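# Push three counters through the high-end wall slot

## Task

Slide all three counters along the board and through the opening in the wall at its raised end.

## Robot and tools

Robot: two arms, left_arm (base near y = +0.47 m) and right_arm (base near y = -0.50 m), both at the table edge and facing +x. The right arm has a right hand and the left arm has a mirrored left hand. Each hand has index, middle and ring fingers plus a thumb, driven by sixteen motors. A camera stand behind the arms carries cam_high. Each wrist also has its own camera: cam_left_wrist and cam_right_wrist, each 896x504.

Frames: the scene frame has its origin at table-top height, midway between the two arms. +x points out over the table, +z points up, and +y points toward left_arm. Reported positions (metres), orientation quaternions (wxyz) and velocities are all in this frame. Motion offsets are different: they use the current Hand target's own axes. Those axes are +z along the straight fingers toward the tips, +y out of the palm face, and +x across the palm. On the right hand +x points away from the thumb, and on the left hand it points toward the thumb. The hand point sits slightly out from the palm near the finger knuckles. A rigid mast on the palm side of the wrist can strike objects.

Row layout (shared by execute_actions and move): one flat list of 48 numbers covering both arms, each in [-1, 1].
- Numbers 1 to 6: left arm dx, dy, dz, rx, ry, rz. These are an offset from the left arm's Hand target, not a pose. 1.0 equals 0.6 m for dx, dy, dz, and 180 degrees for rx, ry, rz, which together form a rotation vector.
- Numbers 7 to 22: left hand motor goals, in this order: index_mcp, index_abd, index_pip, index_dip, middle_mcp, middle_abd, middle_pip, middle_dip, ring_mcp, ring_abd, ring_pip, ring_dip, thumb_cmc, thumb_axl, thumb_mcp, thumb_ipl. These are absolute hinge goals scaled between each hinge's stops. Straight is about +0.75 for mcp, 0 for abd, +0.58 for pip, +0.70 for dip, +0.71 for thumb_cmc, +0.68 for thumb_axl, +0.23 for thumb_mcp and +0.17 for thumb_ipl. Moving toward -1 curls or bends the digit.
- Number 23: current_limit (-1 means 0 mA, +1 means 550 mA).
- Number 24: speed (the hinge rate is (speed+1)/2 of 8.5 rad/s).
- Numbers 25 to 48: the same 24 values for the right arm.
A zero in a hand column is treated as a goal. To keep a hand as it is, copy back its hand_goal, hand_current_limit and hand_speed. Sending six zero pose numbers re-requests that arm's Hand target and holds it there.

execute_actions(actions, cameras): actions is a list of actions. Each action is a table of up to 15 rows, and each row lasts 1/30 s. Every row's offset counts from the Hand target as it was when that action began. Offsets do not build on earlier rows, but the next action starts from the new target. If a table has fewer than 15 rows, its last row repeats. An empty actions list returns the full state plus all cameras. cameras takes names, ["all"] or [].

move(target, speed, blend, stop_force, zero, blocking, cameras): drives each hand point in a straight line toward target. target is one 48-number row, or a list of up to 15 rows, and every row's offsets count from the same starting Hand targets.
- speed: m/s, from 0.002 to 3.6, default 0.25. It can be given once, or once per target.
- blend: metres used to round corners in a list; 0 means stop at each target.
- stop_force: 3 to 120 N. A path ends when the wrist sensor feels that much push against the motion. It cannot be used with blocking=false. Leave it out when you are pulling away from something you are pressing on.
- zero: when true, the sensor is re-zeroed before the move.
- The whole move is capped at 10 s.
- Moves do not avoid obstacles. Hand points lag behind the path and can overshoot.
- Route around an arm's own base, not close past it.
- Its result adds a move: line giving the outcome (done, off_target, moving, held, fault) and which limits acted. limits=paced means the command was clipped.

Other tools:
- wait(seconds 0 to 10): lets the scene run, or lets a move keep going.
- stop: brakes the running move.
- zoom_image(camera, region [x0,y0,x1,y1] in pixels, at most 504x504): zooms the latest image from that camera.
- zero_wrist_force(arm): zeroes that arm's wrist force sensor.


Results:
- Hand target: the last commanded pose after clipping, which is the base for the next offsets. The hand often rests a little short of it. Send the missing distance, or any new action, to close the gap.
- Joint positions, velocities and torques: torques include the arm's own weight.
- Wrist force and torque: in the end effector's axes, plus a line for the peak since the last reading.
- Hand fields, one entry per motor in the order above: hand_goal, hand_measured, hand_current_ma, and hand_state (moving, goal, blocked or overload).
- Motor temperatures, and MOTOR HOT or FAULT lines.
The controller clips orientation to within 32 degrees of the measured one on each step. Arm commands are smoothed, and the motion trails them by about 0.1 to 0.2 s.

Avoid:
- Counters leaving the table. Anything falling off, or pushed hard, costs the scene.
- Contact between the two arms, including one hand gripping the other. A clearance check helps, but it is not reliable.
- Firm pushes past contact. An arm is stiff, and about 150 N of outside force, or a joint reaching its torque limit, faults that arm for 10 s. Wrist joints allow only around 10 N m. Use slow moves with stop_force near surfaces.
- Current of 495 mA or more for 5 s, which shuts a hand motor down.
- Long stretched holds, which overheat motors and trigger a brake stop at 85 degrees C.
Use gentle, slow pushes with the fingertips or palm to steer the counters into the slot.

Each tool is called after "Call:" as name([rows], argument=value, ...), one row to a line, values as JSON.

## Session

Scene 1 was done. Now scene 2.

Call:
execute_actions(actions=[])

Call:
zoom_image(camera="cam_high", region=[400, 190, 620, 350])

Scene clock: 0.00 s.
left_arm: end_effector_position=(+0.3618, +0.5428, +0.2300) hand_goal=(+0.754, +0.000, +0.576, +0.696, +0.754, +0.000, +0.576, +0.696, +0.754, +0.000, +0.576, +0.696, +0.714, +0.678, +0.226, +0.168) hand_measured=(+0.754, +0.000, +0.576, +0.696, +0.754, +0.000, +0.576, +0.696, +0.754, +0.000, +0.576, +0.696, +0.714, +0.678, +0.226, +0.168) hand_current_ma=(+0, +0, +0, +0, +0, +0, +0, +0, +0, +0, +0, +0, +0, +0, +0, +0) hand_state=(overload, goal, goal, goal, goal, goal, goal, goal, goal, goal, goal, goal, goal, goal, goal, goal) hand_current_limit=0.40 hand_speed=-0.60 end_effector_quat_wxyz=(+0.000, +0.018, +1.000, +0.000) | right_arm: end_effector_position=(+0.4040, -0.5852, +0.2300) hand_goal=(+0.754, +0.000, +0.576, +0.696, +0.754, +0.000, +0.576, +0.696, +0.754, +0.000, +0.576, +0.696, +0.714, +0.678, +0.226, +0.168) hand_measured=(+0.754, +0.000, +0.576, +0.696, +0.754, +0.000, +0.576, +0.696, +0.754, +0.000, +0.576, +0.696, +0.714, +0.678, +0.226, +0.168) hand_current_ma=(+0, +0, +0, +0, +0, +0, +0, +0, +0, +0, +0, +0, +0, +0, +0, +0) hand_state=(goal, goal, goal, goal, goal, goal, goal, goal, goal, goal, goal, goal, goal, goal, goal, goal) hand_current_limit=0.40 hand_speed=-0.60 end_effector_quat_wxyz=(+0.000, +1.000, +0.006, +0.000)
Joint positions: left_arm=[3.458 -1.419 -2.042 -1.252 1.571 -1.255] | right_arm=[-0.316 -1.723 2.042 -1.89 -1.571 1.255]
Joint velocities: within noise
Joint torques (N m): no reading
Motor temperatures (°C): left_arm=[25 31 31 36 34 41] | right_arm=[26 29 30 36 35 35]
Wrist force (N): no reading
Wrist torque (N m): no reading
Wrist force, peak (N): no reading
Hand target: left_arm +0.3618, +0.5428, +0.2300; +0.000, +0.018, +1.000, +0.000 | right_arm +0.4040, -0.5852, +0.2300; +0.000, +1.000, +0.006, +0.000

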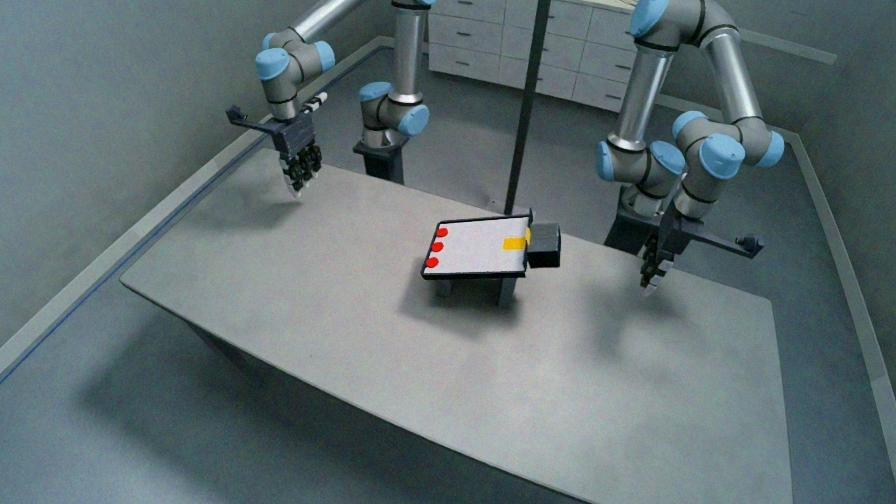

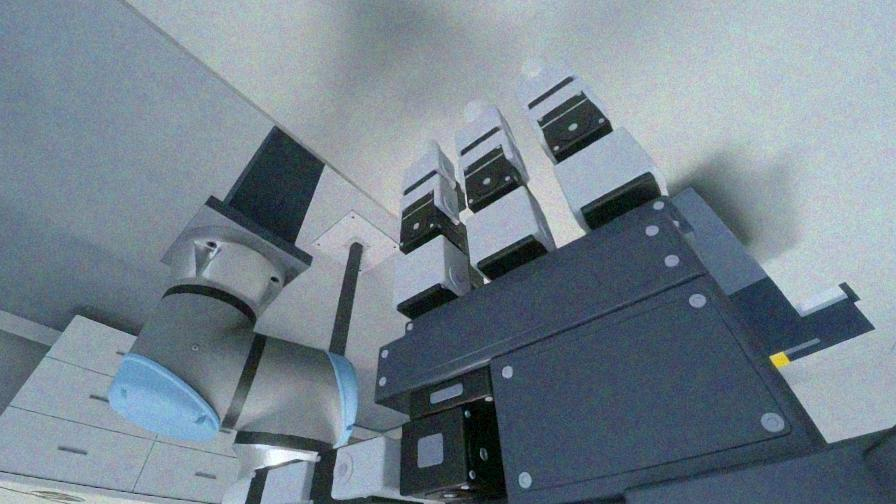

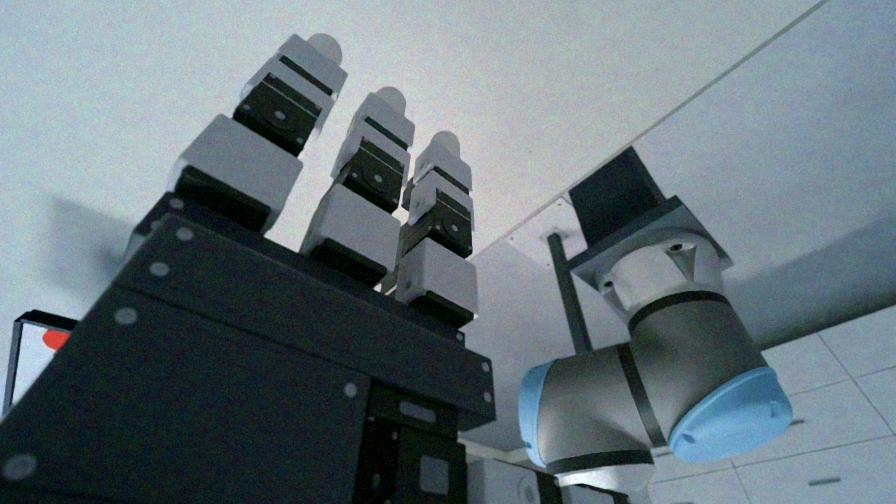

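Scaled by 2.291.

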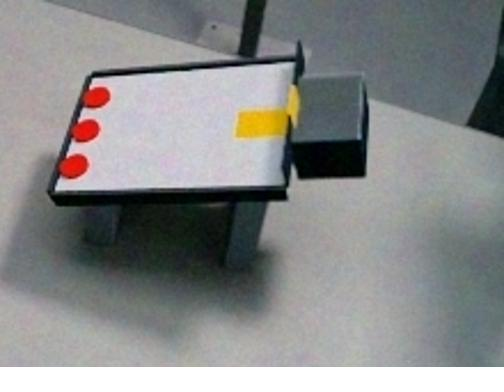

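Call:
zoom_image(camera="cam_high", region=[415, 210, 485, 290])

Call:
zoom_image(camera="cam_high", region=[490, 200, 570, 290])

Scaled by 6.300.

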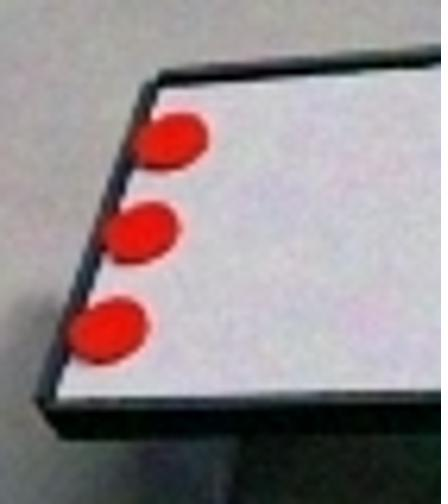

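Scaled by 5.600.

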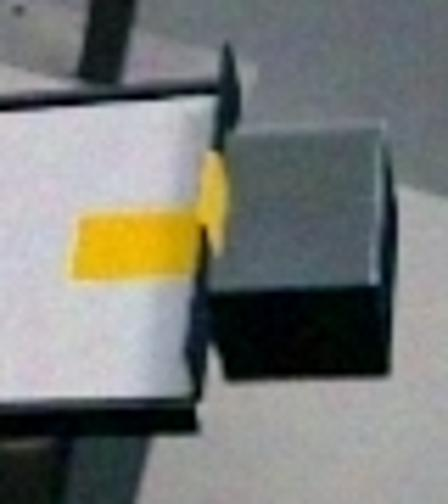

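Call:
move([
  [0,0,0,0,0,0,0.754,0,0.576,0.696,0.754,0,0.576,0.696,0.754,0,0.576,0.696,0.714,0.678,0.226,0.168,0.4,-0.6,0.1165,-0.5407,-0.05,0.3881,-0.0299,-0.0426,0.774,-0.263,0.279,0.265,0.342,0,-0.883,-0.609,0.774,0.263,0.279,0.265,0.714,0.678,0.226,0.168,0.0,-0.5],
  [0,0,0,0,0,0,0.754,0,0.576,0.696,0.754,0,0.576,0.696,0.754,0,0.576,0.696,0.714,0.678,0.226,0.168,0.4,-0.6,0.167,-0.7057,0.1062,0.3881,-0.0299,-0.0426,0.774,-0.263,0.279,0.265,0.342,0,-0.883,-0.609,0.774,0.263,0.279,0.265,0.714,0.678,0.226,0.168,0.0,-0.5],
], speed=0.4, blend=[0.03,0], cameras=["cam_high"])

Call:
zoom_image(camera="cam_high", region=[400, 200, 490, 280])

Scene clock: 11.30 s.
left_arm: end_effector_position=(+0.3618, +0.5428, +0.2300) hand_goal=(+0.754, +0.000, +0.576, +0.696, +0.754, +0.000, +0.576, +0.696, +0.754, +0.000, +0.576, +0.696, +0.714, +0.678, +0.226, +0.168) hand_measured=(+0.754, +0.000, +0.576, +0.696, +0.754, +0.000, +0.576, +0.696, +0.754, +0.000, +0.576, +0.696, +0.714, +0.678, +0.224, +0.168) hand_current_ma=(+0, +0, +2, +0, -3, +0, +2, +0, -3, +0, +2, +0, +1, -2, -10, -1) hand_state=(overload, goal, goal, goal, goal, goal, goal, goal, goal, goal, goal, goal, goal, goal, goal, goal) hand_current_limit=0.40 hand_speed=-0.60 end_effector_quat_wxyz=(+0.000, +0.018, +1.000, +0.000) | right_arm: end_effector_position=(+0.4986, -0.1606, +0.1663) hand_goal=(+0.774, -0.262, +0.280, +0.266, +0.342, +0.000, -0.882, -0.608, +0.774, +0.264, +0.280, +0.266, +0.714, +0.678, +0.226, +0.168) hand_measured=(+0.766, -0.258, +0.280, +0.268, +0.340, +0.000, -0.876, -0.604, +0.766, +0.260, +0.280, +0.268, +0.706, +0.678, +0.224, +0.168) hand_current_ma=(-29, +8, +1, +7, -4, +0, +16, +8, -26, -8, +1, +8, -23, -2, -9, -1) hand_state=(goal, goal, goal, goal, goal, goal, goal, goal, goal, goal, goal, goal, goal, goal, goal, goal) hand_current_limit=0.00 hand_speed=-0.50 end_effector_quat_wxyz=(-0.572, +0.816, +0.068, -0.048)
Joint positions: left_arm=[3.458 -1.419 -2.042 -1.252 1.571 -1.255] | right_arm=[0.043 -1.241 1.809 -1.844 -0.366 1.257]
Joint torques (N m): left_arm=[-1 17.39 20.44 2.87 -0.08 0.31] | right_arm=[6.45 -27.89 -25.65 -3.66 4.21 1.84]
Wrist force (N): left_arm=[0.1 0.1 -0.4] | right_arm=[-0.4 0.8 0.8]
Wrist torque (N m): left_arm=[0.05 -0.02 0.01] | right_arm=[0.30 -0.04 -0.07]
Wrist force, peak (N): left_arm=[0.0 0.2 -0.5] | right_arm=[0.6 2.0 3.0]
Hand target: left_arm +0.3618, +0.5428, +0.2300; +0.000, +0.018, +1.000, +0.000 | right_arm +0.4986, -0.1605, +0.1663; -0.572, +0.816, +0.068, -0.048
Off the commanded pose: left_arm 0.000 m, 0 deg | right_arm 0.000 m, 0 deg.
move: done
Images, in order (width x height): cam_high 896x504.

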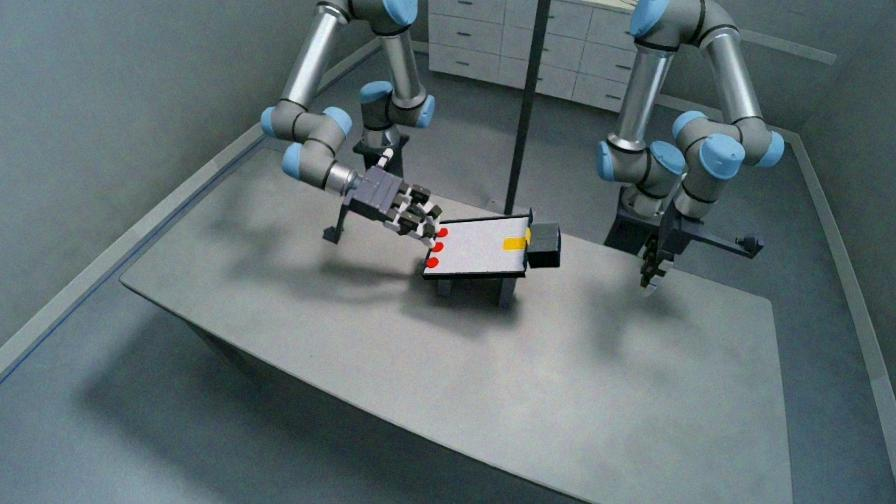

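Scaled by 5.600.

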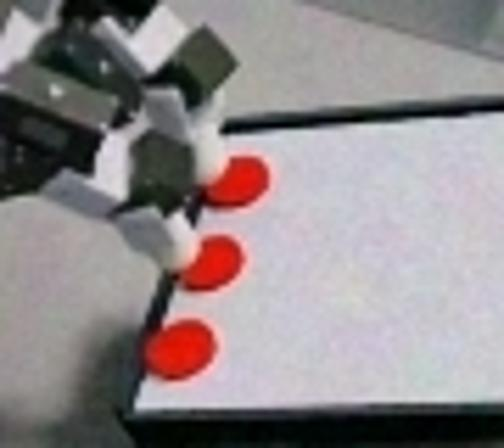

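Call:
move(target=[0,0,0,0,0,0,0.754,0,0.576,0.696,0.754,0,0.576,0.696,0.754,0,0.576,0.696,0.714,0.678,0.226,0.168,0.4,-0.6,0.0022,0.036,0.0193,0,0,0,0.774,-0.263,0.279,0.265,0.342,0,-0.883,-0.609,0.774,0.263,0.279,0.265,0.714,0.678,0.226,0.168,0.0,-0.5], speed=0.1, cameras=["cam_high"])

Call:
zoom_image(camera="cam_high", region=[400, 210, 470, 280])

Scene clock: 14.33 s.
left_arm: end_effector_position=(+0.3618, +0.5428, +0.2300) hand_goal=(+0.754, +0.000, +0.576, +0.696, +0.754, +0.000, +0.576, +0.696, +0.754, +0.000, +0.576, +0.696, +0.714, +0.678, +0.226, +0.168) hand_measured=(+0.754, +0.000, +0.576, +0.696, +0.754, +0.000, +0.576, +0.696, +0.754, +0.000, +0.576, +0.696, +0.714, +0.678, +0.224, +0.168) hand_current_ma=(+0, +0, +2, +0, -3, +0, +2, +0, -3, +0, +2, +0, +1, -2, -10, -1) hand_state=(overload, goal, goal, goal, goal, goal, goal, goal, goal, goal, goal, goal, goal, goal, goal, goal) hand_current_limit=0.40 hand_speed=-0.60 end_effector_quat_wxyz=(+0.000, +0.018, +1.000, +0.000) | right_arm: end_effector_position=(+0.4993, -0.1568, +0.1419) hand_goal=(+0.774, -0.262, +0.280, +0.266, +0.342, +0.000, -0.882, -0.608, +0.774, +0.264, +0.280, +0.266, +0.714, +0.678, +0.226, +0.168) hand_measured=(+0.766, -0.258, +0.280, +0.268, +0.340, +0.000, -0.876, -0.604, +0.766, +0.260, +0.280, +0.268, +0.706, +0.678, +0.224, +0.168) hand_current_ma=(-29, +8, +1, +7, -4, +0, +16, +8, -26, -8, +1, +8, -23, -2, -9, -1) hand_state=(goal, goal, goal, goal, goal, goal, goal, goal, goal, goal, goal, goal, goal, goal, goal, goal) hand_current_limit=0.00 hand_speed=-0.50 end_effector_quat_wxyz=(-0.572, +0.816, +0.068, -0.048)
Joint positions: left_arm=[3.458 -1.419 -2.042 -1.252 1.571 -1.255] | right_arm=[0.049 -1.203 1.833 -1.923 -0.364 1.274]
Joint torques (N m): left_arm=[-0.93 17.37 20.42 2.92 0 0.37] | right_arm=[0.45 -48.93 -24.8 -0.26 3.34 -0.75]
Wrist force (N): left_arm=[-0.1 0.3 -0.1] | right_arm=[-0.1 0.9 0.8]
Wrist torque (N m): left_arm=[0.05 0.01 -0.02] | right_arm=[0.32 -0.08 -0.16]
Wrist force, peak (N): left_arm=[-0.1 0.3 -0.5] | right_arm=[-0.2 1.3 1.1]
Hand target: left_arm +0.3618, +0.5428, +0.2300; +0.000, +0.018, +1.000, +0.000 | right_arm +0.4994, -0.1568, +0.1420; -0.572, +0.816, +0.068, -0.048
Off the commanded pose: left_arm 0.000 m, 0 deg | right_arm 0.000 m, 0 deg.
move: done
Images, in order (width x height): cam_high 896x504.

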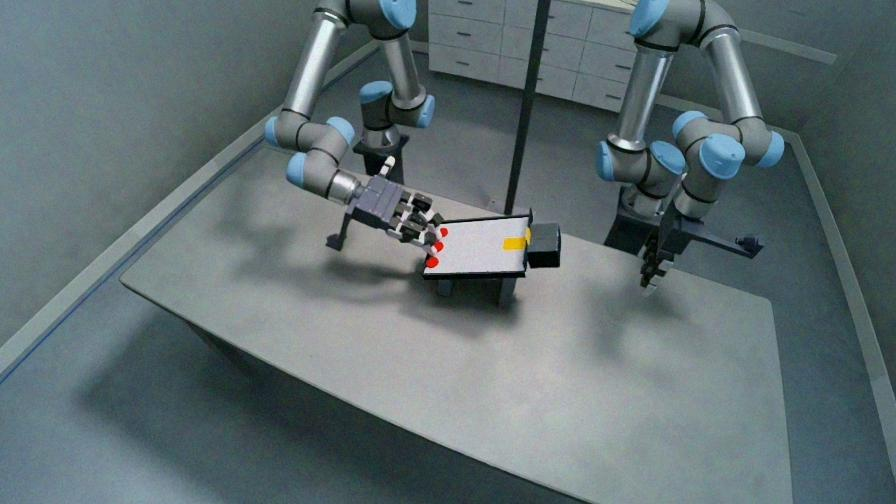

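Scaled by 7.200.

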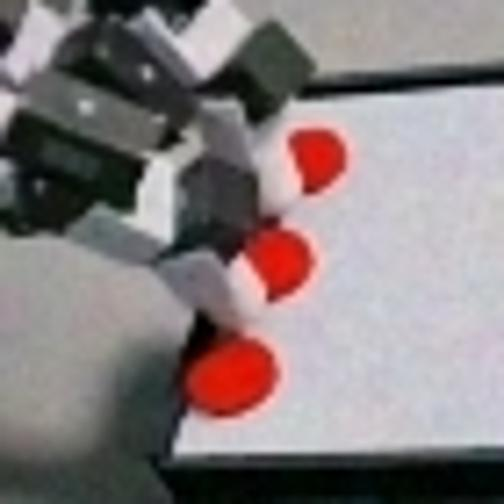

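Call:
move([
  [0,0,0,0,0,0,0.754,0,0.576,0.696,0.754,0,0.576,0.696,0.754,0,0.576,0.696,0.714,0.678,0.226,0.168,0.4,-0.6,0.0005,0.0048,-0.0057,0,0,0,0.774,-0.263,0.279,0.265,0.342,0,-0.883,-0.609,0.774,0.263,0.279,0.265,0.714,0.678,0.226,0.168,0.0,-0.5],
], speed=0.05)

Call:
move(target=[0,0,0,0,0,0,0.754,0,0.576,0.696,0.754,0,0.576,0.696,0.754,0,0.576,0.696,0.714,0.678,0.226,0.168,0.4,-0.6,0,0.0166,0.0139,0,0,0,0.774,-0.263,0.279,0.265,0.342,0,-0.883,-0.609,0.774,0.263,0.279,0.265,0.714,0.678,0.226,0.168,0.0,-0.5], speed=0.012, stop_force=3, cameras=["cam_high"])

Call:
zoom_image(camera="cam_high", region=[400, 210, 470, 280])

Scene clock: 16.43 s.
left_arm: end_effector_position=(+0.3618, +0.5428, +0.2300) hand_goal=(+0.754, +0.000, +0.576, +0.696, +0.754, +0.000, +0.576, +0.696, +0.754, +0.000, +0.576, +0.696, +0.714, +0.678, +0.226, +0.168) hand_measured=(+0.754, +0.000, +0.576, +0.696, +0.754, +0.000, +0.576, +0.696, +0.754, +0.000, +0.576, +0.696, +0.714, +0.678, +0.224, +0.168) hand_current_ma=(+0, +0, +2, +0, -3, +0, +2, +0, -3, +0, +2, +0, +1, -2, -10, -1) hand_state=(overload, goal, goal, goal, goal, goal, goal, goal, goal, goal, goal, goal, goal, goal, goal, goal) hand_current_limit=0.40 hand_speed=-0.60 end_effector_quat_wxyz=(+0.000, +0.018, +1.000, +0.000) | right_arm: end_effector_position=(+0.5004, -0.1610, +0.1405) hand_goal=(+0.774, -0.262, +0.280, +0.266, +0.342, +0.000, -0.882, -0.608, +0.774, +0.264, +0.280, +0.266, +0.714, +0.678, +0.226, +0.168) hand_measured=(+0.766, -0.258, +0.280, +0.268, +0.340, +0.000, -0.876, -0.604, +0.766, +0.260, +0.280, +0.268, +0.706, +0.678, +0.224, +0.168) hand_current_ma=(-29, +8, +1, +7, -4, +0, +16, +8, -26, -8, +1, +8, -23, -2, -9, -1) hand_state=(goal, goal, goal, goal, goal, goal, goal, goal, goal, goal, goal, goal, goal, goal, goal, goal) hand_current_limit=0.00 hand_speed=-0.50 end_effector_quat_wxyz=(-0.572, +0.816, +0.068, -0.048)
Joint positions: left_arm=[3.458 -1.419 -2.042 -1.252 1.571 -1.255] | right_arm=[0.042 -1.203 1.832 -1.903 -0.366 1.254]
Joint torques (N m): left_arm=[-0.71 17.29 20.1 2.79 0.07 0.35] | right_arm=[1.88 -28.9 -23.83 -3.1 -0.12 1.52]
Wrist force (N): left_arm=[-0.1 0.0 -0.2] | right_arm=[-0.2 0.8 0.8]
Wrist torque (N m): left_arm=[0.02 0.00 0.00] | right_arm=[0.30 -0.06 -0.06]
Wrist force, peak (N): left_arm=[-0.2 0.1 -0.4] | right_arm=[-0.4 1.0 0.9]
Hand target: left_arm +0.3618, +0.5428, +0.2300; +0.000, +0.018, +1.000, +0.000 | right_arm +0.5004, -0.1609, +0.1405; -0.572, +0.816, +0.068, -0.048
Off the commanded pose: left_arm 0.000 m, 0 deg | right_arm 0.000 m, 0 deg.
move: done

Scene clock: 18.07 s.
left_arm: end_effector_position=(+0.3618, +0.5428, +0.2300) hand_goal=(+0.754, +0.000, +0.576, +0.696, +0.754, +0.000, +0.576, +0.696, +0.754, +0.000, +0.576, +0.696, +0.714, +0.678, +0.226, +0.168) hand_measured=(+0.754, +0.000, +0.576, +0.696, +0.754, +0.000, +0.576, +0.696, +0.754, +0.000, +0.576, +0.696, +0.714, +0.678, +0.224, +0.168) hand_current_ma=(+0, +0, +2, +0, -3, +0, +2, +0, -3, +0, +2, +0, +1, -2, -10, -1) hand_state=(overload, goal, goal, goal, goal, goal, goal, goal, goal, goal, goal, goal, goal, goal, goal, goal) hand_current_limit=0.40 hand_speed=-0.60 end_effector_quat_wxyz=(+0.000, +0.018, +1.000, +0.000) | right_arm: end_effector_position=(+0.5000, -0.1589, +0.1347) hand_goal=(+0.774, -0.262, +0.280, +0.266, +0.342, +0.000, -0.882, -0.608, +0.774, +0.264, +0.280, +0.266, +0.714, +0.678, +0.226, +0.168) hand_measured=(+0.772, -0.262, +0.278, +0.264, +0.340, +0.000, -0.876, -0.604, +0.772, +0.262, +0.278, +0.264, +0.706, +0.678, +0.224, +0.168) hand_current_ma=(-3, +1, -3, -4, -4, +0, +16, +8, -4, -4, -4, -7, -23, -2, -9, -1) hand_state=(goal, goal, goal, goal, goal, goal, goal, goal, goal, goal, goal, goal, goal, goal, goal, goal) hand_current_limit=0.00 hand_speed=-0.50 end_effector_quat_wxyz=(-0.572, +0.816, +0.068, -0.048)
Joint positions: left_arm=[3.458 -1.419 -2.042 -1.252 1.571 -1.255] | right_arm=[0.046 -1.193 1.839 -1.929 -0.365 1.264]
Joint torques (N m): left_arm=[-1.07 17.67 20.52 2.92 -0.02 0.41] | right_arm=[-6.77 -48.67 -23.98 -3.05 -1.06 -1.87]
Wrist force (N): left_arm=[-0.3 -0.1 -0.2] | right_arm=[-0.3 0.1 0.7]
Wrist torque (N m): left_arm=[0.01 0.03 -0.02] | right_arm=[0.36 -0.04 -0.11]
Wrist force, peak (N): left_arm=[-0.1 0.3 -0.3] | right_arm=[-0.4 -3.3 -4.7]
Hand target: left_arm +0.3618, +0.5428, +0.2300; +0.000, +0.018, +1.000, +0.000 | right_arm +0.5000, -0.1589, +0.1347; -0.572, +0.816, +0.068, -0.048 (not the last commanded pose)
Off the commanded pose: left_arm 0.000 m, 0 deg | right_arm 0.007 m, 0 deg.
move: contact (right_arm)
Images, in order (width x height): cam_high 896x504.

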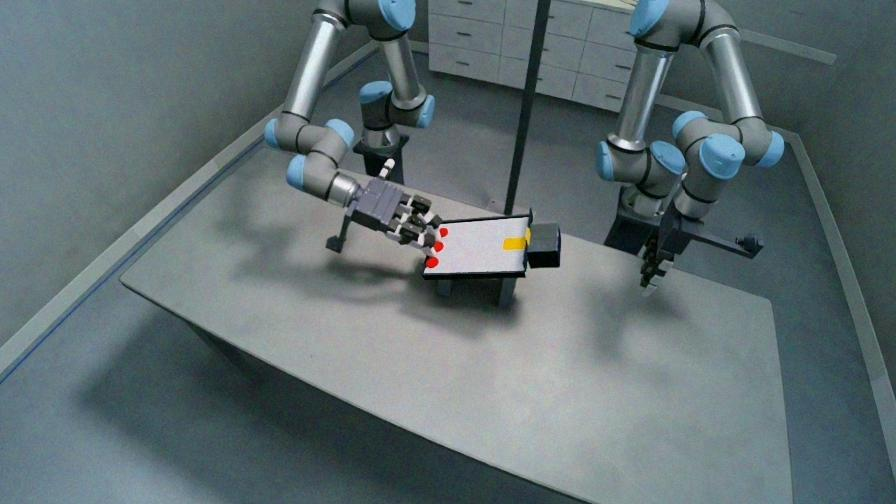

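Scaled by 7.200.

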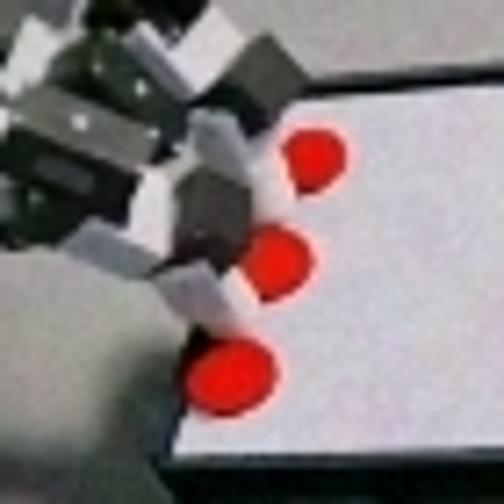

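Call:
move(target=[0,0,0,0,0,0,0.754,0,0.576,0.696,0.754,0,0.576,0.696,0.754,0,0.576,0.696,0.714,0.678,0.226,0.168,0.4,-0.6,0,-0.0006,-0.0005,0,0,0,0.774,-0.342,0.279,0.265,0.342,0,-0.883,-0.609,0.774,0.342,0.279,0.265,0.714,0.678,0.226,0.168,0.0,-0.85], speed=0.02, cameras=["cam_high"])

Call:
zoom_image(camera="cam_high", region=[400, 210, 470, 280])

Scene clock: 19.53 s.
left_arm: end_effector_position=(+0.3618, +0.5428, +0.2300) hand_goal=(+0.754, +0.000, +0.576, +0.696, +0.754, +0.000, +0.576, +0.696, +0.754, +0.000, +0.576, +0.696, +0.714, +0.678, +0.226, +0.168) hand_measured=(+0.754, +0.000, +0.576, +0.696, +0.754, +0.000, +0.576, +0.696, +0.754, +0.000, +0.576, +0.696, +0.714, +0.678, +0.224, +0.168) hand_current_ma=(+0, +0, +2, +0, -3, +0, +2, +0, -3, +0, +2, +0, +1, -2, -10, -1) hand_state=(overload, goal, goal, goal, goal, goal, goal, goal, goal, goal, goal, goal, goal, goal, goal, goal) hand_current_limit=0.40 hand_speed=-0.60 end_effector_quat_wxyz=(+0.000, +0.018, +1.000, +0.000) | right_arm: end_effector_position=(+0.5000, -0.1590, +0.1351) hand_goal=(+0.774, -0.342, +0.280, +0.266, +0.342, +0.000, -0.882, -0.608, +0.774, +0.342, +0.280, +0.266, +0.714, +0.678, +0.226, +0.168) hand_measured=(+0.774, -0.314, +0.280, +0.266, +0.340, +0.000, -0.876, -0.604, +0.772, +0.316, +0.280, +0.266, +0.706, +0.678, +0.224, +0.168) hand_current_ma=(-2, +86, +1, -1, -4, +0, +16, +8, -3, -78, +0, -2, -23, -2, -9, -1) hand_state=(goal, blocked, goal, goal, goal, goal, goal, goal, goal, blocked, goal, goal, goal, goal, goal, goal) hand_current_limit=0.00 hand_speed=-0.85 end_effector_quat_wxyz=(-0.572, +0.816, +0.068, -0.048)
Joint positions: left_arm=[3.458 -1.419 -2.042 -1.252 1.571 -1.255] | right_arm=[0.045 -1.194 1.838 -1.927 -0.365 1.263]
Joint torques (N m): left_arm=[-0.69 17.41 20.35 2.89 0.08 0.35] | right_arm=[-5.79 -47.62 -23.31 -0.83 -1.29 -1.65]
Wrist force (N): left_arm=[0.1 0.4 -0.2] | right_arm=[-0.1 0.1 0.5]
Wrist torque (N m): left_arm=[0.07 -0.02 0.00] | right_arm=[0.38 -0.08 -0.06]
Wrist force, peak (N): left_arm=[0.1 0.4 -0.4] | right_arm=[-0.4 0.0 1.1]
Hand target: left_arm +0.3618, +0.5428, +0.2300; +0.000, +0.018, +1.000, +0.000 | right_arm +0.5000, -0.1590, +0.1351; -0.572, +0.816, +0.068, -0.048
Off the commanded pose: left_arm 0.000 m, 0 deg | right_arm 0.000 m, 0 deg.
move: done
Images, in order (width x height): cam_high 896x504.

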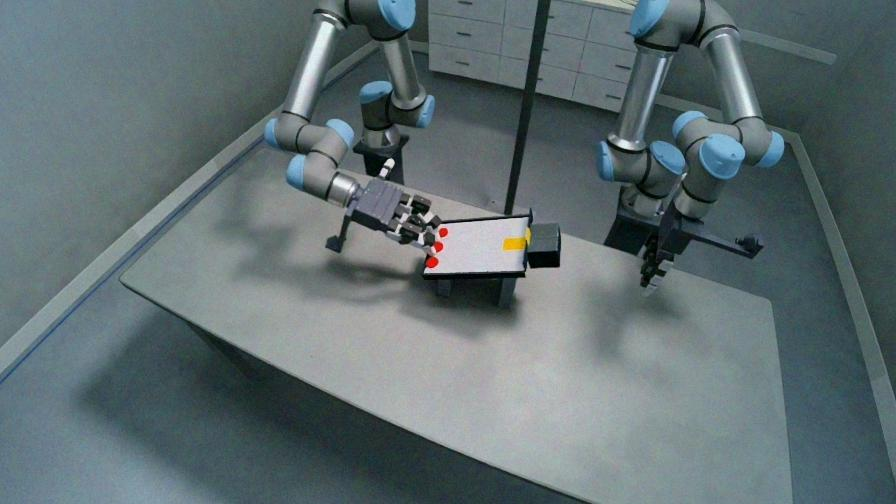

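Scaled by 7.200.

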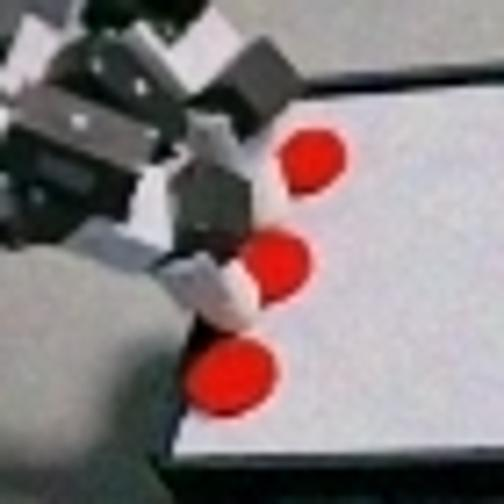

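Call:
move(target=[0,0,0,0,0,0,0.754,0,0.576,0.696,0.754,0,0.576,0.696,0.754,0,0.576,0.696,0.714,0.678,0.226,0.168,0.4,-0.6,0,-0.2036,0.2425,0,0,0,0.774,-0.342,0.279,0.265,0.342,0,-0.883,-0.609,0.774,0.342,0.279,0.265,0.714,0.678,0.226,0.168,0.0,-0.85], speed=0.12, cameras=["cam_high","cam_right_wrist"])

Call:
zoom_image(camera="cam_high", region=[480, 200, 560, 280])

Call:
zoom_image(camera="cam_right_wrist", region=[220, 0, 540, 260])

Scene clock: 22.60 s.
left_arm: end_effector_position=(+0.3618, +0.5428, +0.2300) hand_goal=(+0.754, +0.000, +0.576, +0.696, +0.754, +0.000, +0.576, +0.696, +0.754, +0.000, +0.576, +0.696, +0.714, +0.678, +0.226, +0.168) hand_measured=(+0.754, +0.000, +0.576, +0.696, +0.754, +0.000, +0.576, +0.696, +0.754, +0.000, +0.576, +0.696, +0.714, +0.678, +0.224, +0.168) hand_current_ma=(+0, +0, +2, +0, -3, +0, +2, +0, -3, +0, +2, +0, +1, -2, -10, -1) hand_state=(overload, goal, goal, goal, goal, goal, goal, goal, goal, goal, goal, goal, goal, goal, goal, goal) hand_current_limit=0.40 hand_speed=-0.60 end_effector_quat_wxyz=(+0.000, +0.018, +1.000, +0.000) | right_arm: end_effector_position=(+0.4705, +0.0170, +0.2000) hand_goal=(+0.774, -0.342, +0.280, +0.266, +0.342, +0.000, -0.882, -0.608, +0.774, +0.342, +0.280, +0.266, +0.714, +0.678, +0.226, +0.168) hand_measured=(+0.774, -0.318, +0.278, +0.264, +0.340, +0.000, -0.876, -0.604, +0.774, +0.320, +0.278, +0.264, +0.706, +0.678, +0.224, +0.168) hand_current_ma=(+1, +75, -4, -4, -6, +0, +16, +8, -1, -69, -3, -3, -23, -2, -9, -1) hand_state=(goal, blocked, goal, goal, goal, goal, goal, goal, goal, blocked, goal, goal, goal, goal, goal, goal) hand_current_limit=0.00 hand_speed=-0.85 end_effector_quat_wxyz=(-0.572, +0.816, +0.068, -0.048)
Joint positions: left_arm=[3.458 -1.419 -2.042 -1.252 1.571 -1.255] | right_arm=[0.349 -1.07 1.677 -2.667 -0.398 2.095]
Joint torques (N m): left_arm=[-0.62 17.31 20.88 2.95 0.01 0.33] | right_arm=[2.63 -54.54 -24.42 -1.78 3.7 1.36]
Wrist force (N): left_arm=[0.0 0.0 0.0] | right_arm=[-0.1 -0.6 -0.1]
Wrist torque (N m): left_arm=[0.01 -0.01 0.00] | right_arm=[0.38 0.01 -0.10]
Wrist force, peak (N): left_arm=[-0.1 -0.3 -0.4] | right_arm=[-0.7 -1.5 -1.2]
Hand target: left_arm +0.3618, +0.5428, +0.2300; +0.000, +0.018, +1.000, +0.000 | right_arm +0.4705, +0.0170, +0.2002; -0.572, +0.816, +0.068, -0.048
Off the commanded pose: left_arm 0.000 m, 0 deg | right_arm 0.000 m, 0 deg.
move: done
camera_calibration:
cam_right_wrist: T_world_to_cam=[[-0.712249, -0.33627, -0.616136, 0.495792], [-0.376296, -0.558064, 0.739572, -0.00299523], [-0.592539, 0.758609, 0.270943, 0.335456], [0, 0, 0, 1]] pos_world=[0.550771, -0.089431, 0.216801]
Images, in order (width x height): cam_high 896x504, cam_right_wrist 896x504.

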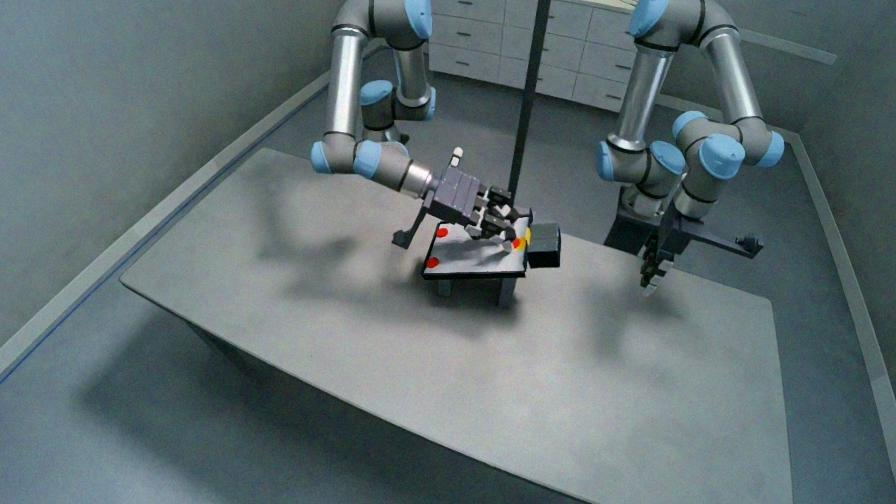

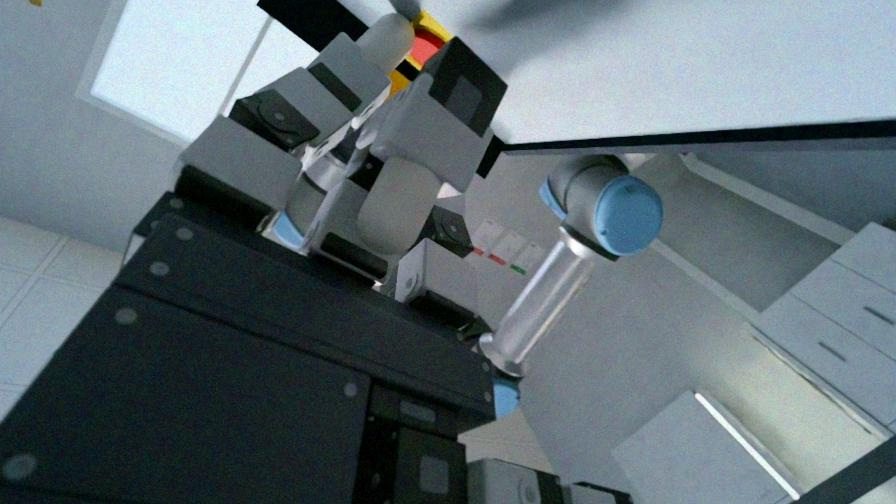

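Scaled by 6.300.

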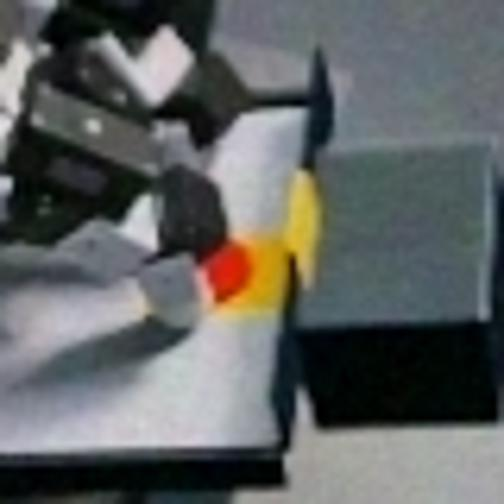

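Scaled by 1.575.

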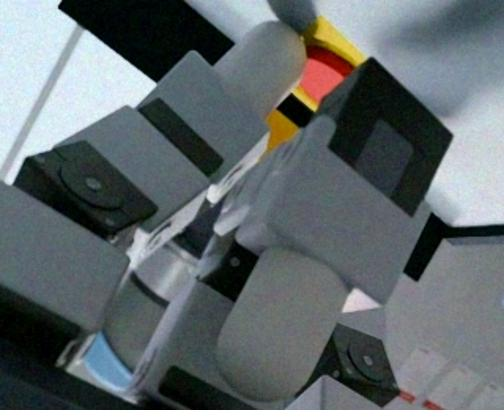

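Call:
move(target=[0,0,0,0,0,0,0.754,0,0.576,0.696,0.754,0,0.576,0.696,0.754,0,0.576,0.696,0.714,0.678,0.226,0.168,0.4,-0.6,0,-0.0171,0.0204,0,0,0,0.774,-0.342,0.279,0.265,0.342,0,-0.883,-0.609,0.774,0.342,0.279,0.265,0.714,0.678,0.226,0.168,0.0,-0.85], speed=0.05)

Call:
move(target=[0,0,0,0,0,0,0.754,0,0.576,0.696,0.754,0,0.576,0.696,0.754,0,0.576,0.696,0.714,0.678,0.226,0.168,0.4,-0.6,0,-0.0193,0.023,0,0,0,0.774,-0.342,0.279,0.265,0.342,0,-0.883,-0.609,0.774,0.342,0.279,0.265,0.714,0.678,0.226,0.168,0.0,-0.85], speed=0.012, stop_force=3, cameras=["cam_high","cam_right_wrist"])

Call:
zoom_image(camera="cam_high", region=[490, 205, 560, 275])

Call:
zoom_image(camera="cam_right_wrist", region=[220, 0, 540, 260])

Scene clock: 24.37 s.
left_arm: end_effector_position=(+0.3618, +0.5428, +0.2300) hand_goal=(+0.754, +0.000, +0.576, +0.696, +0.754, +0.000, +0.576, +0.696, +0.754, +0.000, +0.576, +0.696, +0.714, +0.678, +0.226, +0.168) hand_measured=(+0.754, +0.000, +0.576, +0.696, +0.754, +0.000, +0.576, +0.696, +0.754, +0.000, +0.576, +0.696, +0.714, +0.678, +0.224, +0.168) hand_current_ma=(+0, +0, +2, +0, -3, +0, +2, +0, -3, +0, +2, +0, +1, -2, -10, -1) hand_state=(overload, goal, goal, goal, goal, goal, goal, goal, goal, goal, goal, goal, goal, goal, goal, goal) hand_current_limit=0.40 hand_speed=-0.60 end_effector_quat_wxyz=(+0.000, +0.018, +1.000, +0.000) | right_arm: end_effector_position=(+0.4680, +0.0319, +0.2055) hand_goal=(+0.774, -0.342, +0.280, +0.266, +0.342, +0.000, -0.882, -0.608, +0.774, +0.342, +0.280, +0.266, +0.714, +0.678, +0.226, +0.168) hand_measured=(+0.772, -0.320, +0.278, +0.264, +0.340, +0.000, -0.876, -0.604, +0.772, +0.320, +0.278, +0.264, +0.706, +0.678, +0.224, +0.168) hand_current_ma=(-6, +66, -5, -5, -6, +0, +16, +8, -6, -65, -4, -6, -23, -2, -9, -1) hand_state=(moving, blocked, goal, goal, goal, goal, goal, goal, moving, blocked, goal, goal, goal, goal, goal, goal) hand_current_limit=0.00 hand_speed=-0.85 end_effector_quat_wxyz=(-0.572, +0.816, +0.068, -0.048) end_effector_velocity=(+0.000, -0.001, -0.001) end_effector_angular_velocity=(-0.001, +0.000, +0.001)
Joint positions: left_arm=[3.458 -1.419 -2.042 -1.252 1.571 -1.255] | right_arm=[0.373 -1.055 1.648 -2.703 -0.41 2.148]
Joint velocities: left_arm=[within noise] | right_arm=[-0.001 0 0.002 0.003 0.001 -0.005]
Joint torques (N m): left_arm=[-1.33 17.97 20.75 2.95 -0.02 0.32] | right_arm=[-5.01 -52.48 -12.49 -0.14 2.34 -1.74]
Wrist force (N): left_arm=[0.0 0.0 -0.2] | right_arm=[-0.3 -1.8 -2.6]
Wrist torque (N m): left_arm=[0.01 -0.01 0.00] | right_arm=[0.57 0.01 -0.12]
Wrist force, peak (N): left_arm=[-0.3 0.3 -0.2] | right_arm=[-0.3 -1.8 -2.6]
Hand target: left_arm +0.3618, +0.5428, +0.2300; +0.000, +0.018, +1.000, +0.000 | right_arm +0.4680, +0.0318, +0.2056; -0.572, +0.816, +0.068, -0.048
Off the commanded pose: left_arm 0.000 m, 0 deg | right_arm 0.000 m, 0 deg.
move: done

Scene clock: 26.40 s.
left_arm: end_effector_position=(+0.3618, +0.5428, +0.2300) hand_goal=(+0.754, +0.000, +0.576, +0.696, +0.754, +0.000, +0.576, +0.696, +0.754, +0.000, +0.576, +0.696, +0.714, +0.678, +0.226, +0.168) hand_measured=(+0.754, +0.000, +0.576, +0.696, +0.754, +0.000, +0.576, +0.696, +0.754, +0.000, +0.576, +0.696, +0.714, +0.678, +0.224, +0.168) hand_current_ma=(+0, +0, +2, +0, -3, +0, +2, +0, -3, +0, +2, +0, +1, -2, -10, -1) hand_state=(overload, goal, goal, goal, goal, goal, goal, goal, goal, goal, goal, goal, goal, goal, goal, goal) hand_current_limit=0.40 hand_speed=-0.60 end_effector_quat_wxyz=(+0.000, +0.018, +1.000, +0.000) | right_arm: end_effector_position=(+0.4661, +0.0430, +0.2098) hand_goal=(+0.774, -0.342, +0.280, +0.266, +0.342, +0.000, -0.882, -0.608, +0.774, +0.342, +0.280, +0.266, +0.714, +0.678, +0.226, +0.168) hand_measured=(+0.770, -0.322, +0.272, +0.262, +0.340, +0.000, -0.876, -0.604, +0.768, +0.322, +0.272, +0.262, +0.706, +0.678, +0.224, +0.168) hand_current_ma=(-11, +63, -26, -12, -6, +0, +16, +8, -17, -59, -27, -12, -23, -2, -9, -1) hand_state=(goal, blocked, goal, goal, goal, goal, goal, goal, goal, goal, goal, goal, goal, goal, goal, goal) hand_current_limit=0.00 hand_speed=-0.85 end_effector_quat_wxyz=(-0.572, +0.816, +0.068, -0.048)
Joint positions: left_arm=[3.458 -1.419 -2.042 -1.252 1.571 -1.255] | right_arm=[0.39 -1.043 1.625 -2.725 -0.419 2.185]
Joint torques (N m): left_arm=[-0.38 17.07 19.81 2.98 0.02 0.27] | right_arm=[-4.49 -53.83 -12.36 -0.42 3.76 0.72]
Wrist force (N): left_arm=[0.0 0.3 0.0] | right_arm=[0.2 -1.2 -3.5]
Wrist torque (N m): left_arm=[0.04 0.00 -0.01] | right_arm=[0.58 0.07 -0.08]
Wrist force, peak (N): left_arm=[0.1 0.3 -0.4] | right_arm=[0.1 -1.8 -6.8]
Hand target: left_arm +0.3618, +0.5428, +0.2300; +0.000, +0.018, +1.000, +0.000 | right_arm +0.4661, +0.0430, +0.2098; -0.572, +0.816, +0.068, -0.048 (not the last commanded pose)
Off the commanded pose: left_arm 0.000 m, 0 deg | right_arm 0.006 m, 0 deg.
move: contact (right_arm)
camera_calibration:
cam_right_wrist: T_world_to_cam=[[-0.712145, -0.336229, -0.616279, 0.507355], [-0.376394, -0.558148, 0.739458, 0.00275782], [-0.592602, 0.758565, 0.270928, 0.310531], [0, 0, 0, 1]] pos_world=[0.54637, -0.0634313, 0.226501]
Images, in order (width x height): cam_high 896x504, cam_right_wrist 896x504.

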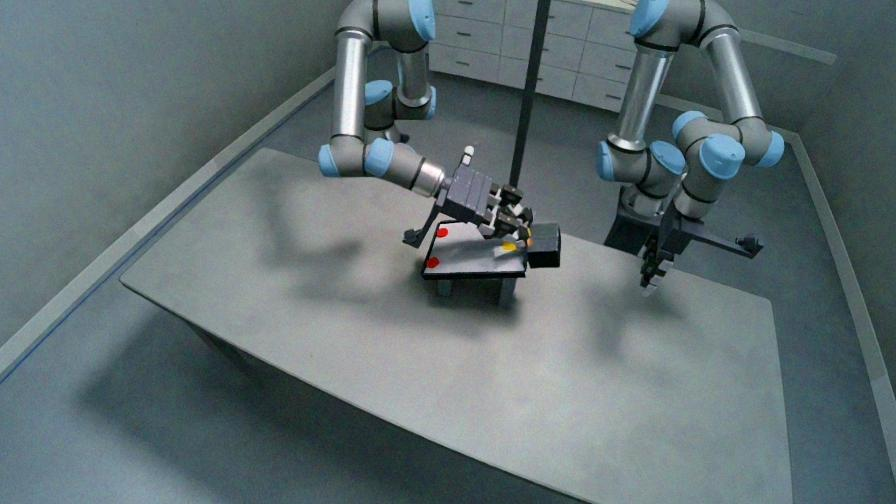

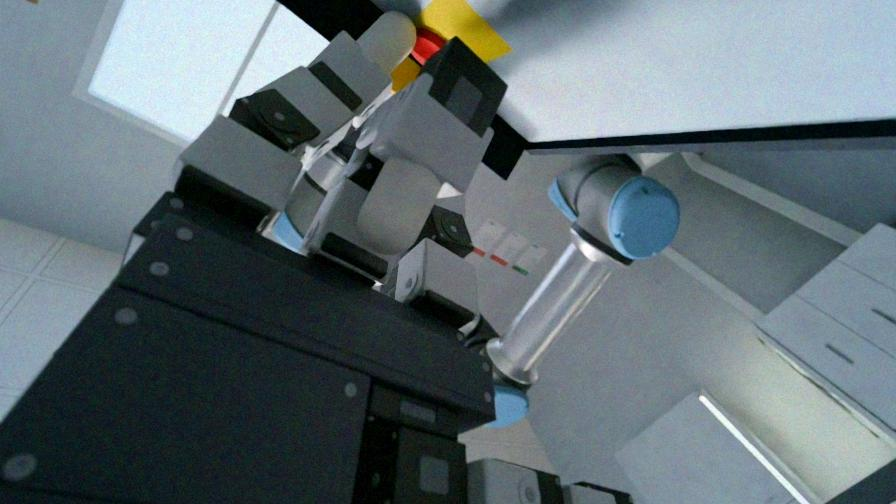

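Scaled by 7.200.

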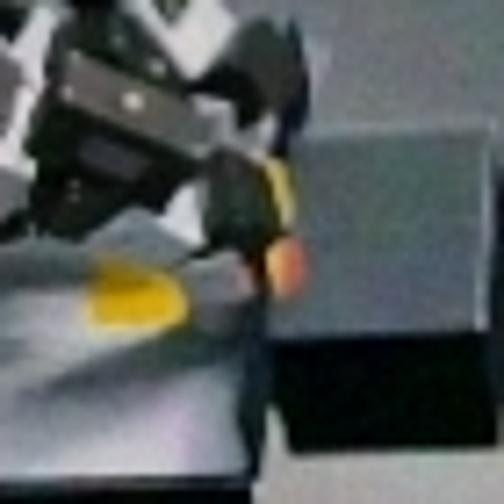

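Scaled by 1.575.

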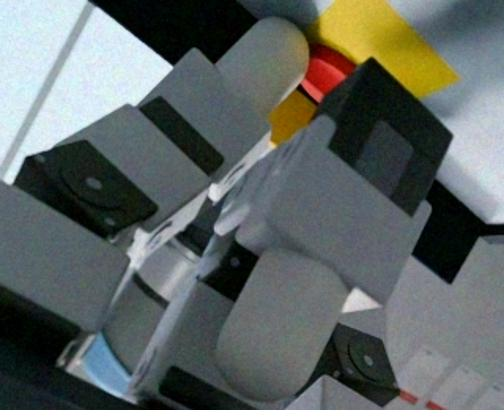

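Call:
move(target=[0,0,0,0,0,0,0.754,0,0.576,0.696,0.754,0,0.576,0.696,0.754,0,0.576,0.696,0.714,0.678,0.226,0.168,0.4,-0.6, 0,0.0004,-0.0018,0,0,0,0.774,-0.37,0.279,0.265,0.342,0,-0.883,-0.609,0.774,0.37,0.279,0.265,0.714,0.678,0.226,0.168,0.0,-0.85], speed=0.02)

Call:
move(target=[0,0,0,0,0,0,0.754,0,0.576,0.696,0.754,0,0.576,0.696,0.754,0,0.576,0.696,0.714,0.678,0.226,0.168,0.4,-0.6, 0.0183,0,0,0,0,0,0.774,-0.37,0.279,0.265,0.342,0,-0.883,-0.609,0.774,0.37,0.279,0.265,0.714,0.678,0.226,0.168,0.0,-0.85], speed=0.01, stop_force=3, cameras=["all"])

Call:
zoom_image(camera="cam_right_wrist", region=[220, 0, 540, 260])

Scene clock: 33.97 s.
left_arm: end_effector_position=(+0.3618, +0.5428, +0.2300) hand_goal=(+0.754, +0.000, +0.576, +0.696, +0.754, +0.000, +0.576, +0.696, +0.754, +0.000, +0.576, +0.696, +0.714, +0.678, +0.226, +0.168) hand_measured=(+0.754, +0.000, +0.576, +0.696, +0.754, +0.000, +0.576, +0.696, +0.754, +0.000, +0.576, +0.696, +0.714, +0.678, +0.224, +0.168) hand_current_ma=(+0, +0, +2, +0, -3, +0, +2, +0, -3, +0, +2, +0, +1, -2, -10, -1) hand_state=(overload, goal, goal, goal, goal, goal, goal, goal, goal, goal, goal, goal, goal, goal, goal, goal) hand_current_limit=0.40 hand_speed=-0.60 end_effector_quat_wxyz=(+0.000, +0.018, +1.000, +0.000) | right_arm: end_effector_position=(+0.4663, +0.0419, +0.2099) hand_goal=(+0.774, -0.370, +0.280, +0.266, +0.342, +0.000, -0.882, -0.608, +0.774, +0.370, +0.280, +0.266, +0.714, +0.678, +0.226, +0.168) hand_measured=(+0.770, -0.334, +0.272, +0.262, +0.340, +0.000, -0.876, -0.604, +0.770, +0.332, +0.272, +0.262, +0.706, +0.678, +0.224, +0.168) hand_current_ma=(-9, +120, -22, -12, -6, +0, +16, +8, -13, -124, -24, -12, -23, -2, -9, -1) hand_state=(goal, blocked, goal, goal, goal, goal, goal, goal, goal, blocked, goal, goal, goal, goal, goal, goal) hand_current_limit=0.00 hand_speed=-0.85 end_effector_quat_wxyz=(-0.572, +0.816, +0.068, -0.048)
Joint positions: left_arm=[3.458 -1.419 -2.042 -1.252 1.571 -1.255] | right_arm=[0.389 -1.045 1.627 -2.722 -0.418 2.182]
Joint torques (N m): left_arm=[-0.5 17.67 20.71 3.06 0.05 0.39] | right_arm=[-2.55 -51.78 -14.78 -1.03 3.35 -1.05]
Wrist force (N): left_arm=[-0.1 0.2 -0.2] | right_arm=[-0.2 -0.6 -0.3]
Wrist torque (N m): left_arm=[0.05 0.00 -0.01] | right_arm=[0.42 -0.02 -0.09]
Wrist force, peak (N): left_arm=[-0.3 0.2 -0.3] | right_arm=[0.2 -1.2 -3.6]
Hand target: left_arm +0.3618, +0.5428, +0.2300; +0.000, +0.018, +1.000, +0.000 | right_arm +0.4663, +0.0419, +0.2099; -0.572, +0.816, +0.068, -0.048
Off the commanded pose: left_arm 0.000 m, 0 deg | right_arm 0.000 m, 0 deg.
move: done

Scene clock: 35.70 s.
left_arm: end_effector_position=(+0.3618, +0.5428, +0.2300) hand_goal=(+0.754, +0.000, +0.576, +0.696, +0.754, +0.000, +0.576, +0.696, +0.754, +0.000, +0.576, +0.696, +0.714, +0.678, +0.226, +0.168) hand_measured=(+0.754, +0.000, +0.576, +0.696, +0.754, +0.000, +0.576, +0.696, +0.754, +0.000, +0.576, +0.696, +0.714, +0.678, +0.224, +0.168) hand_current_ma=(+0, +0, +2, +0, -3, +0, +2, +0, -3, +0, +2, +0, +1, -2, -10, -1) hand_state=(overload, goal, goal, goal, goal, goal, goal, goal, goal, goal, goal, goal, goal, goal, goal, goal) hand_current_limit=0.40 hand_speed=-0.60 end_effector_quat_wxyz=(+0.000, +0.018, +1.000, +0.000) | right_arm: end_effector_position=(+0.4731, +0.0430, +0.2099) hand_goal=(+0.774, -0.370, +0.280, +0.266, +0.342, +0.000, -0.882, -0.608, +0.774, +0.370, +0.280, +0.266, +0.714, +0.678, +0.226, +0.168) hand_measured=(+0.772, -0.332, +0.268, +0.256, +0.340, +0.000, -0.876, -0.604, +0.770, +0.354, +0.276, +0.262, +0.706, +0.678, +0.224, +0.168) hand_current_ma=(-3, +123, -40, -33, -6, +0, +16, +8, -10, -49, -12, -12, -23, -2, -9, -1) hand_state=(goal, blocked, goal, goal, goal, goal, goal, goal, goal, goal, goal, goal, goal, goal, goal, goal) hand_current_limit=0.00 hand_speed=-0.85 end_effector_quat_wxyz=(-0.572, +0.816, +0.068, -0.048)
Joint positions: left_arm=[3.458 -1.419 -2.042 -1.252 1.571 -1.255] | right_arm=[0.386 -1.033 1.607 -2.708 -0.417 2.177]
Joint torques (N m): left_arm=[-0.67 16.85 20.61 3.12 0.03 0.38] | right_arm=[6.32 -55.21 -13.6 -3.31 -1.78 2.22]
Wrist force (N): left_arm=[-0.1 0.0 -0.1] | right_arm=[-1.6 -1.1 -1.8]
Wrist torque (N m): left_arm=[0.02 0.01 -0.01] | right_arm=[0.50 -0.16 -0.15]
Wrist force, peak (N): left_arm=[-0.4 0.1 -0.4] | right_arm=[-3.3 -1.2 -2.1]
Hand target: left_arm +0.3618, +0.5428, +0.2300; +0.000, +0.018, +1.000, +0.000 | right_arm +0.4731, +0.0430, +0.2099; -0.572, +0.816, +0.068, -0.048 (not the last commanded pose)
Off the commanded pose: left_arm 0.000 m, 0 deg | right_arm 0.004 m, 0 deg.
move: contact (right_arm)
camera_calibration:
cam_right_wrist: T_world_to_cam=[[-0.712224, -0.33613, -0.616242, 0.512539], [-0.376371, -0.558175, 0.739449, 0.00528798], [-0.592522, 0.758589, 0.271037, 0.314482], [0, 0, 0, 1]] pos_world=[0.553371, -0.0633315, 0.226702]

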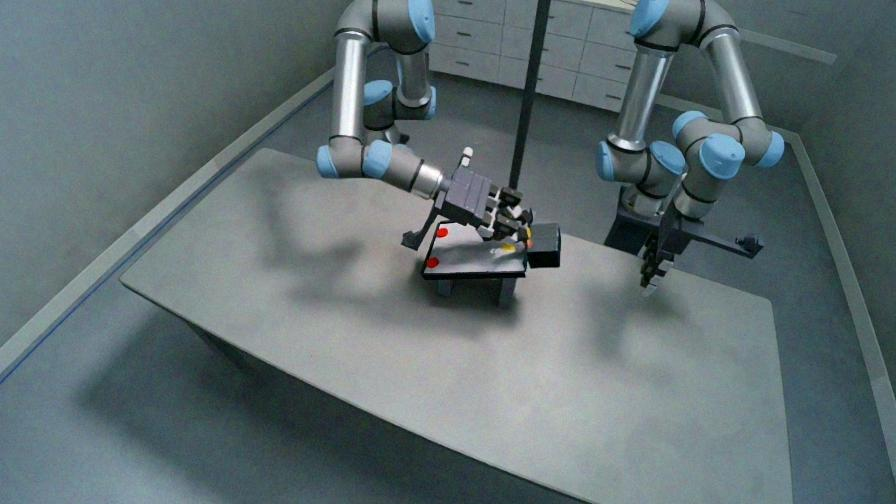

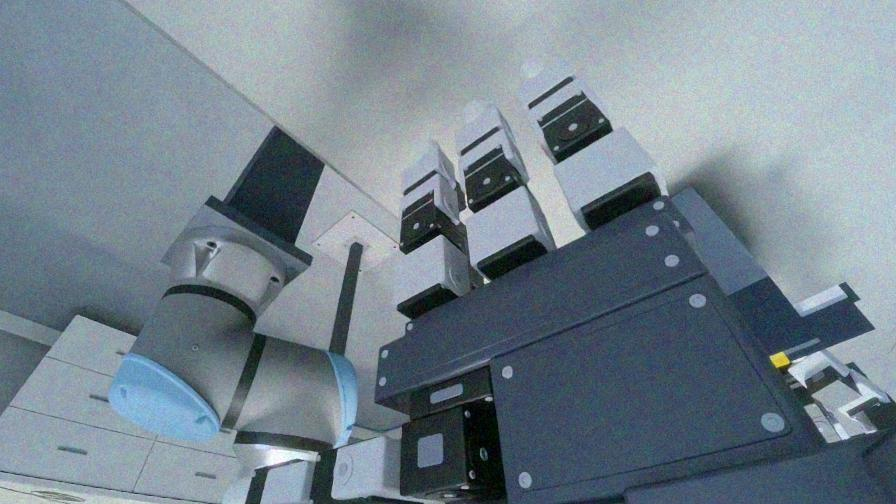

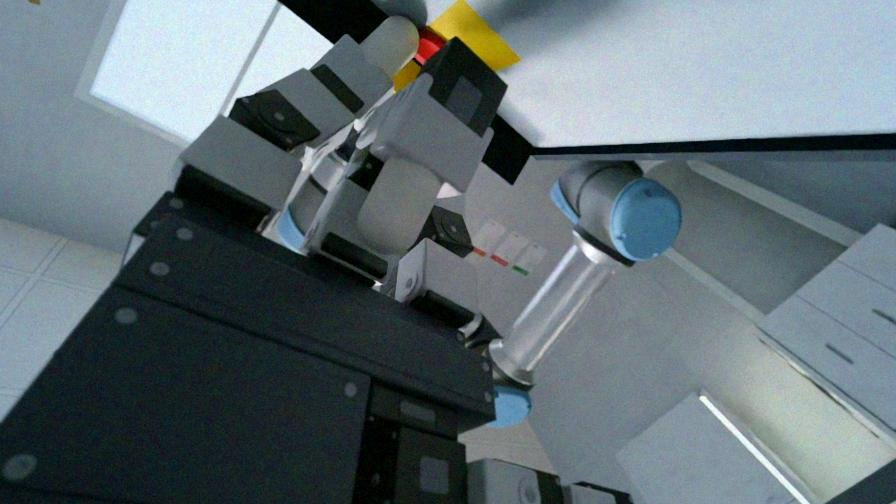

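Scaled by 1.575.

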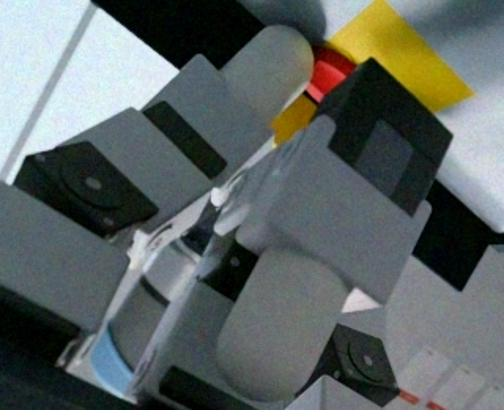

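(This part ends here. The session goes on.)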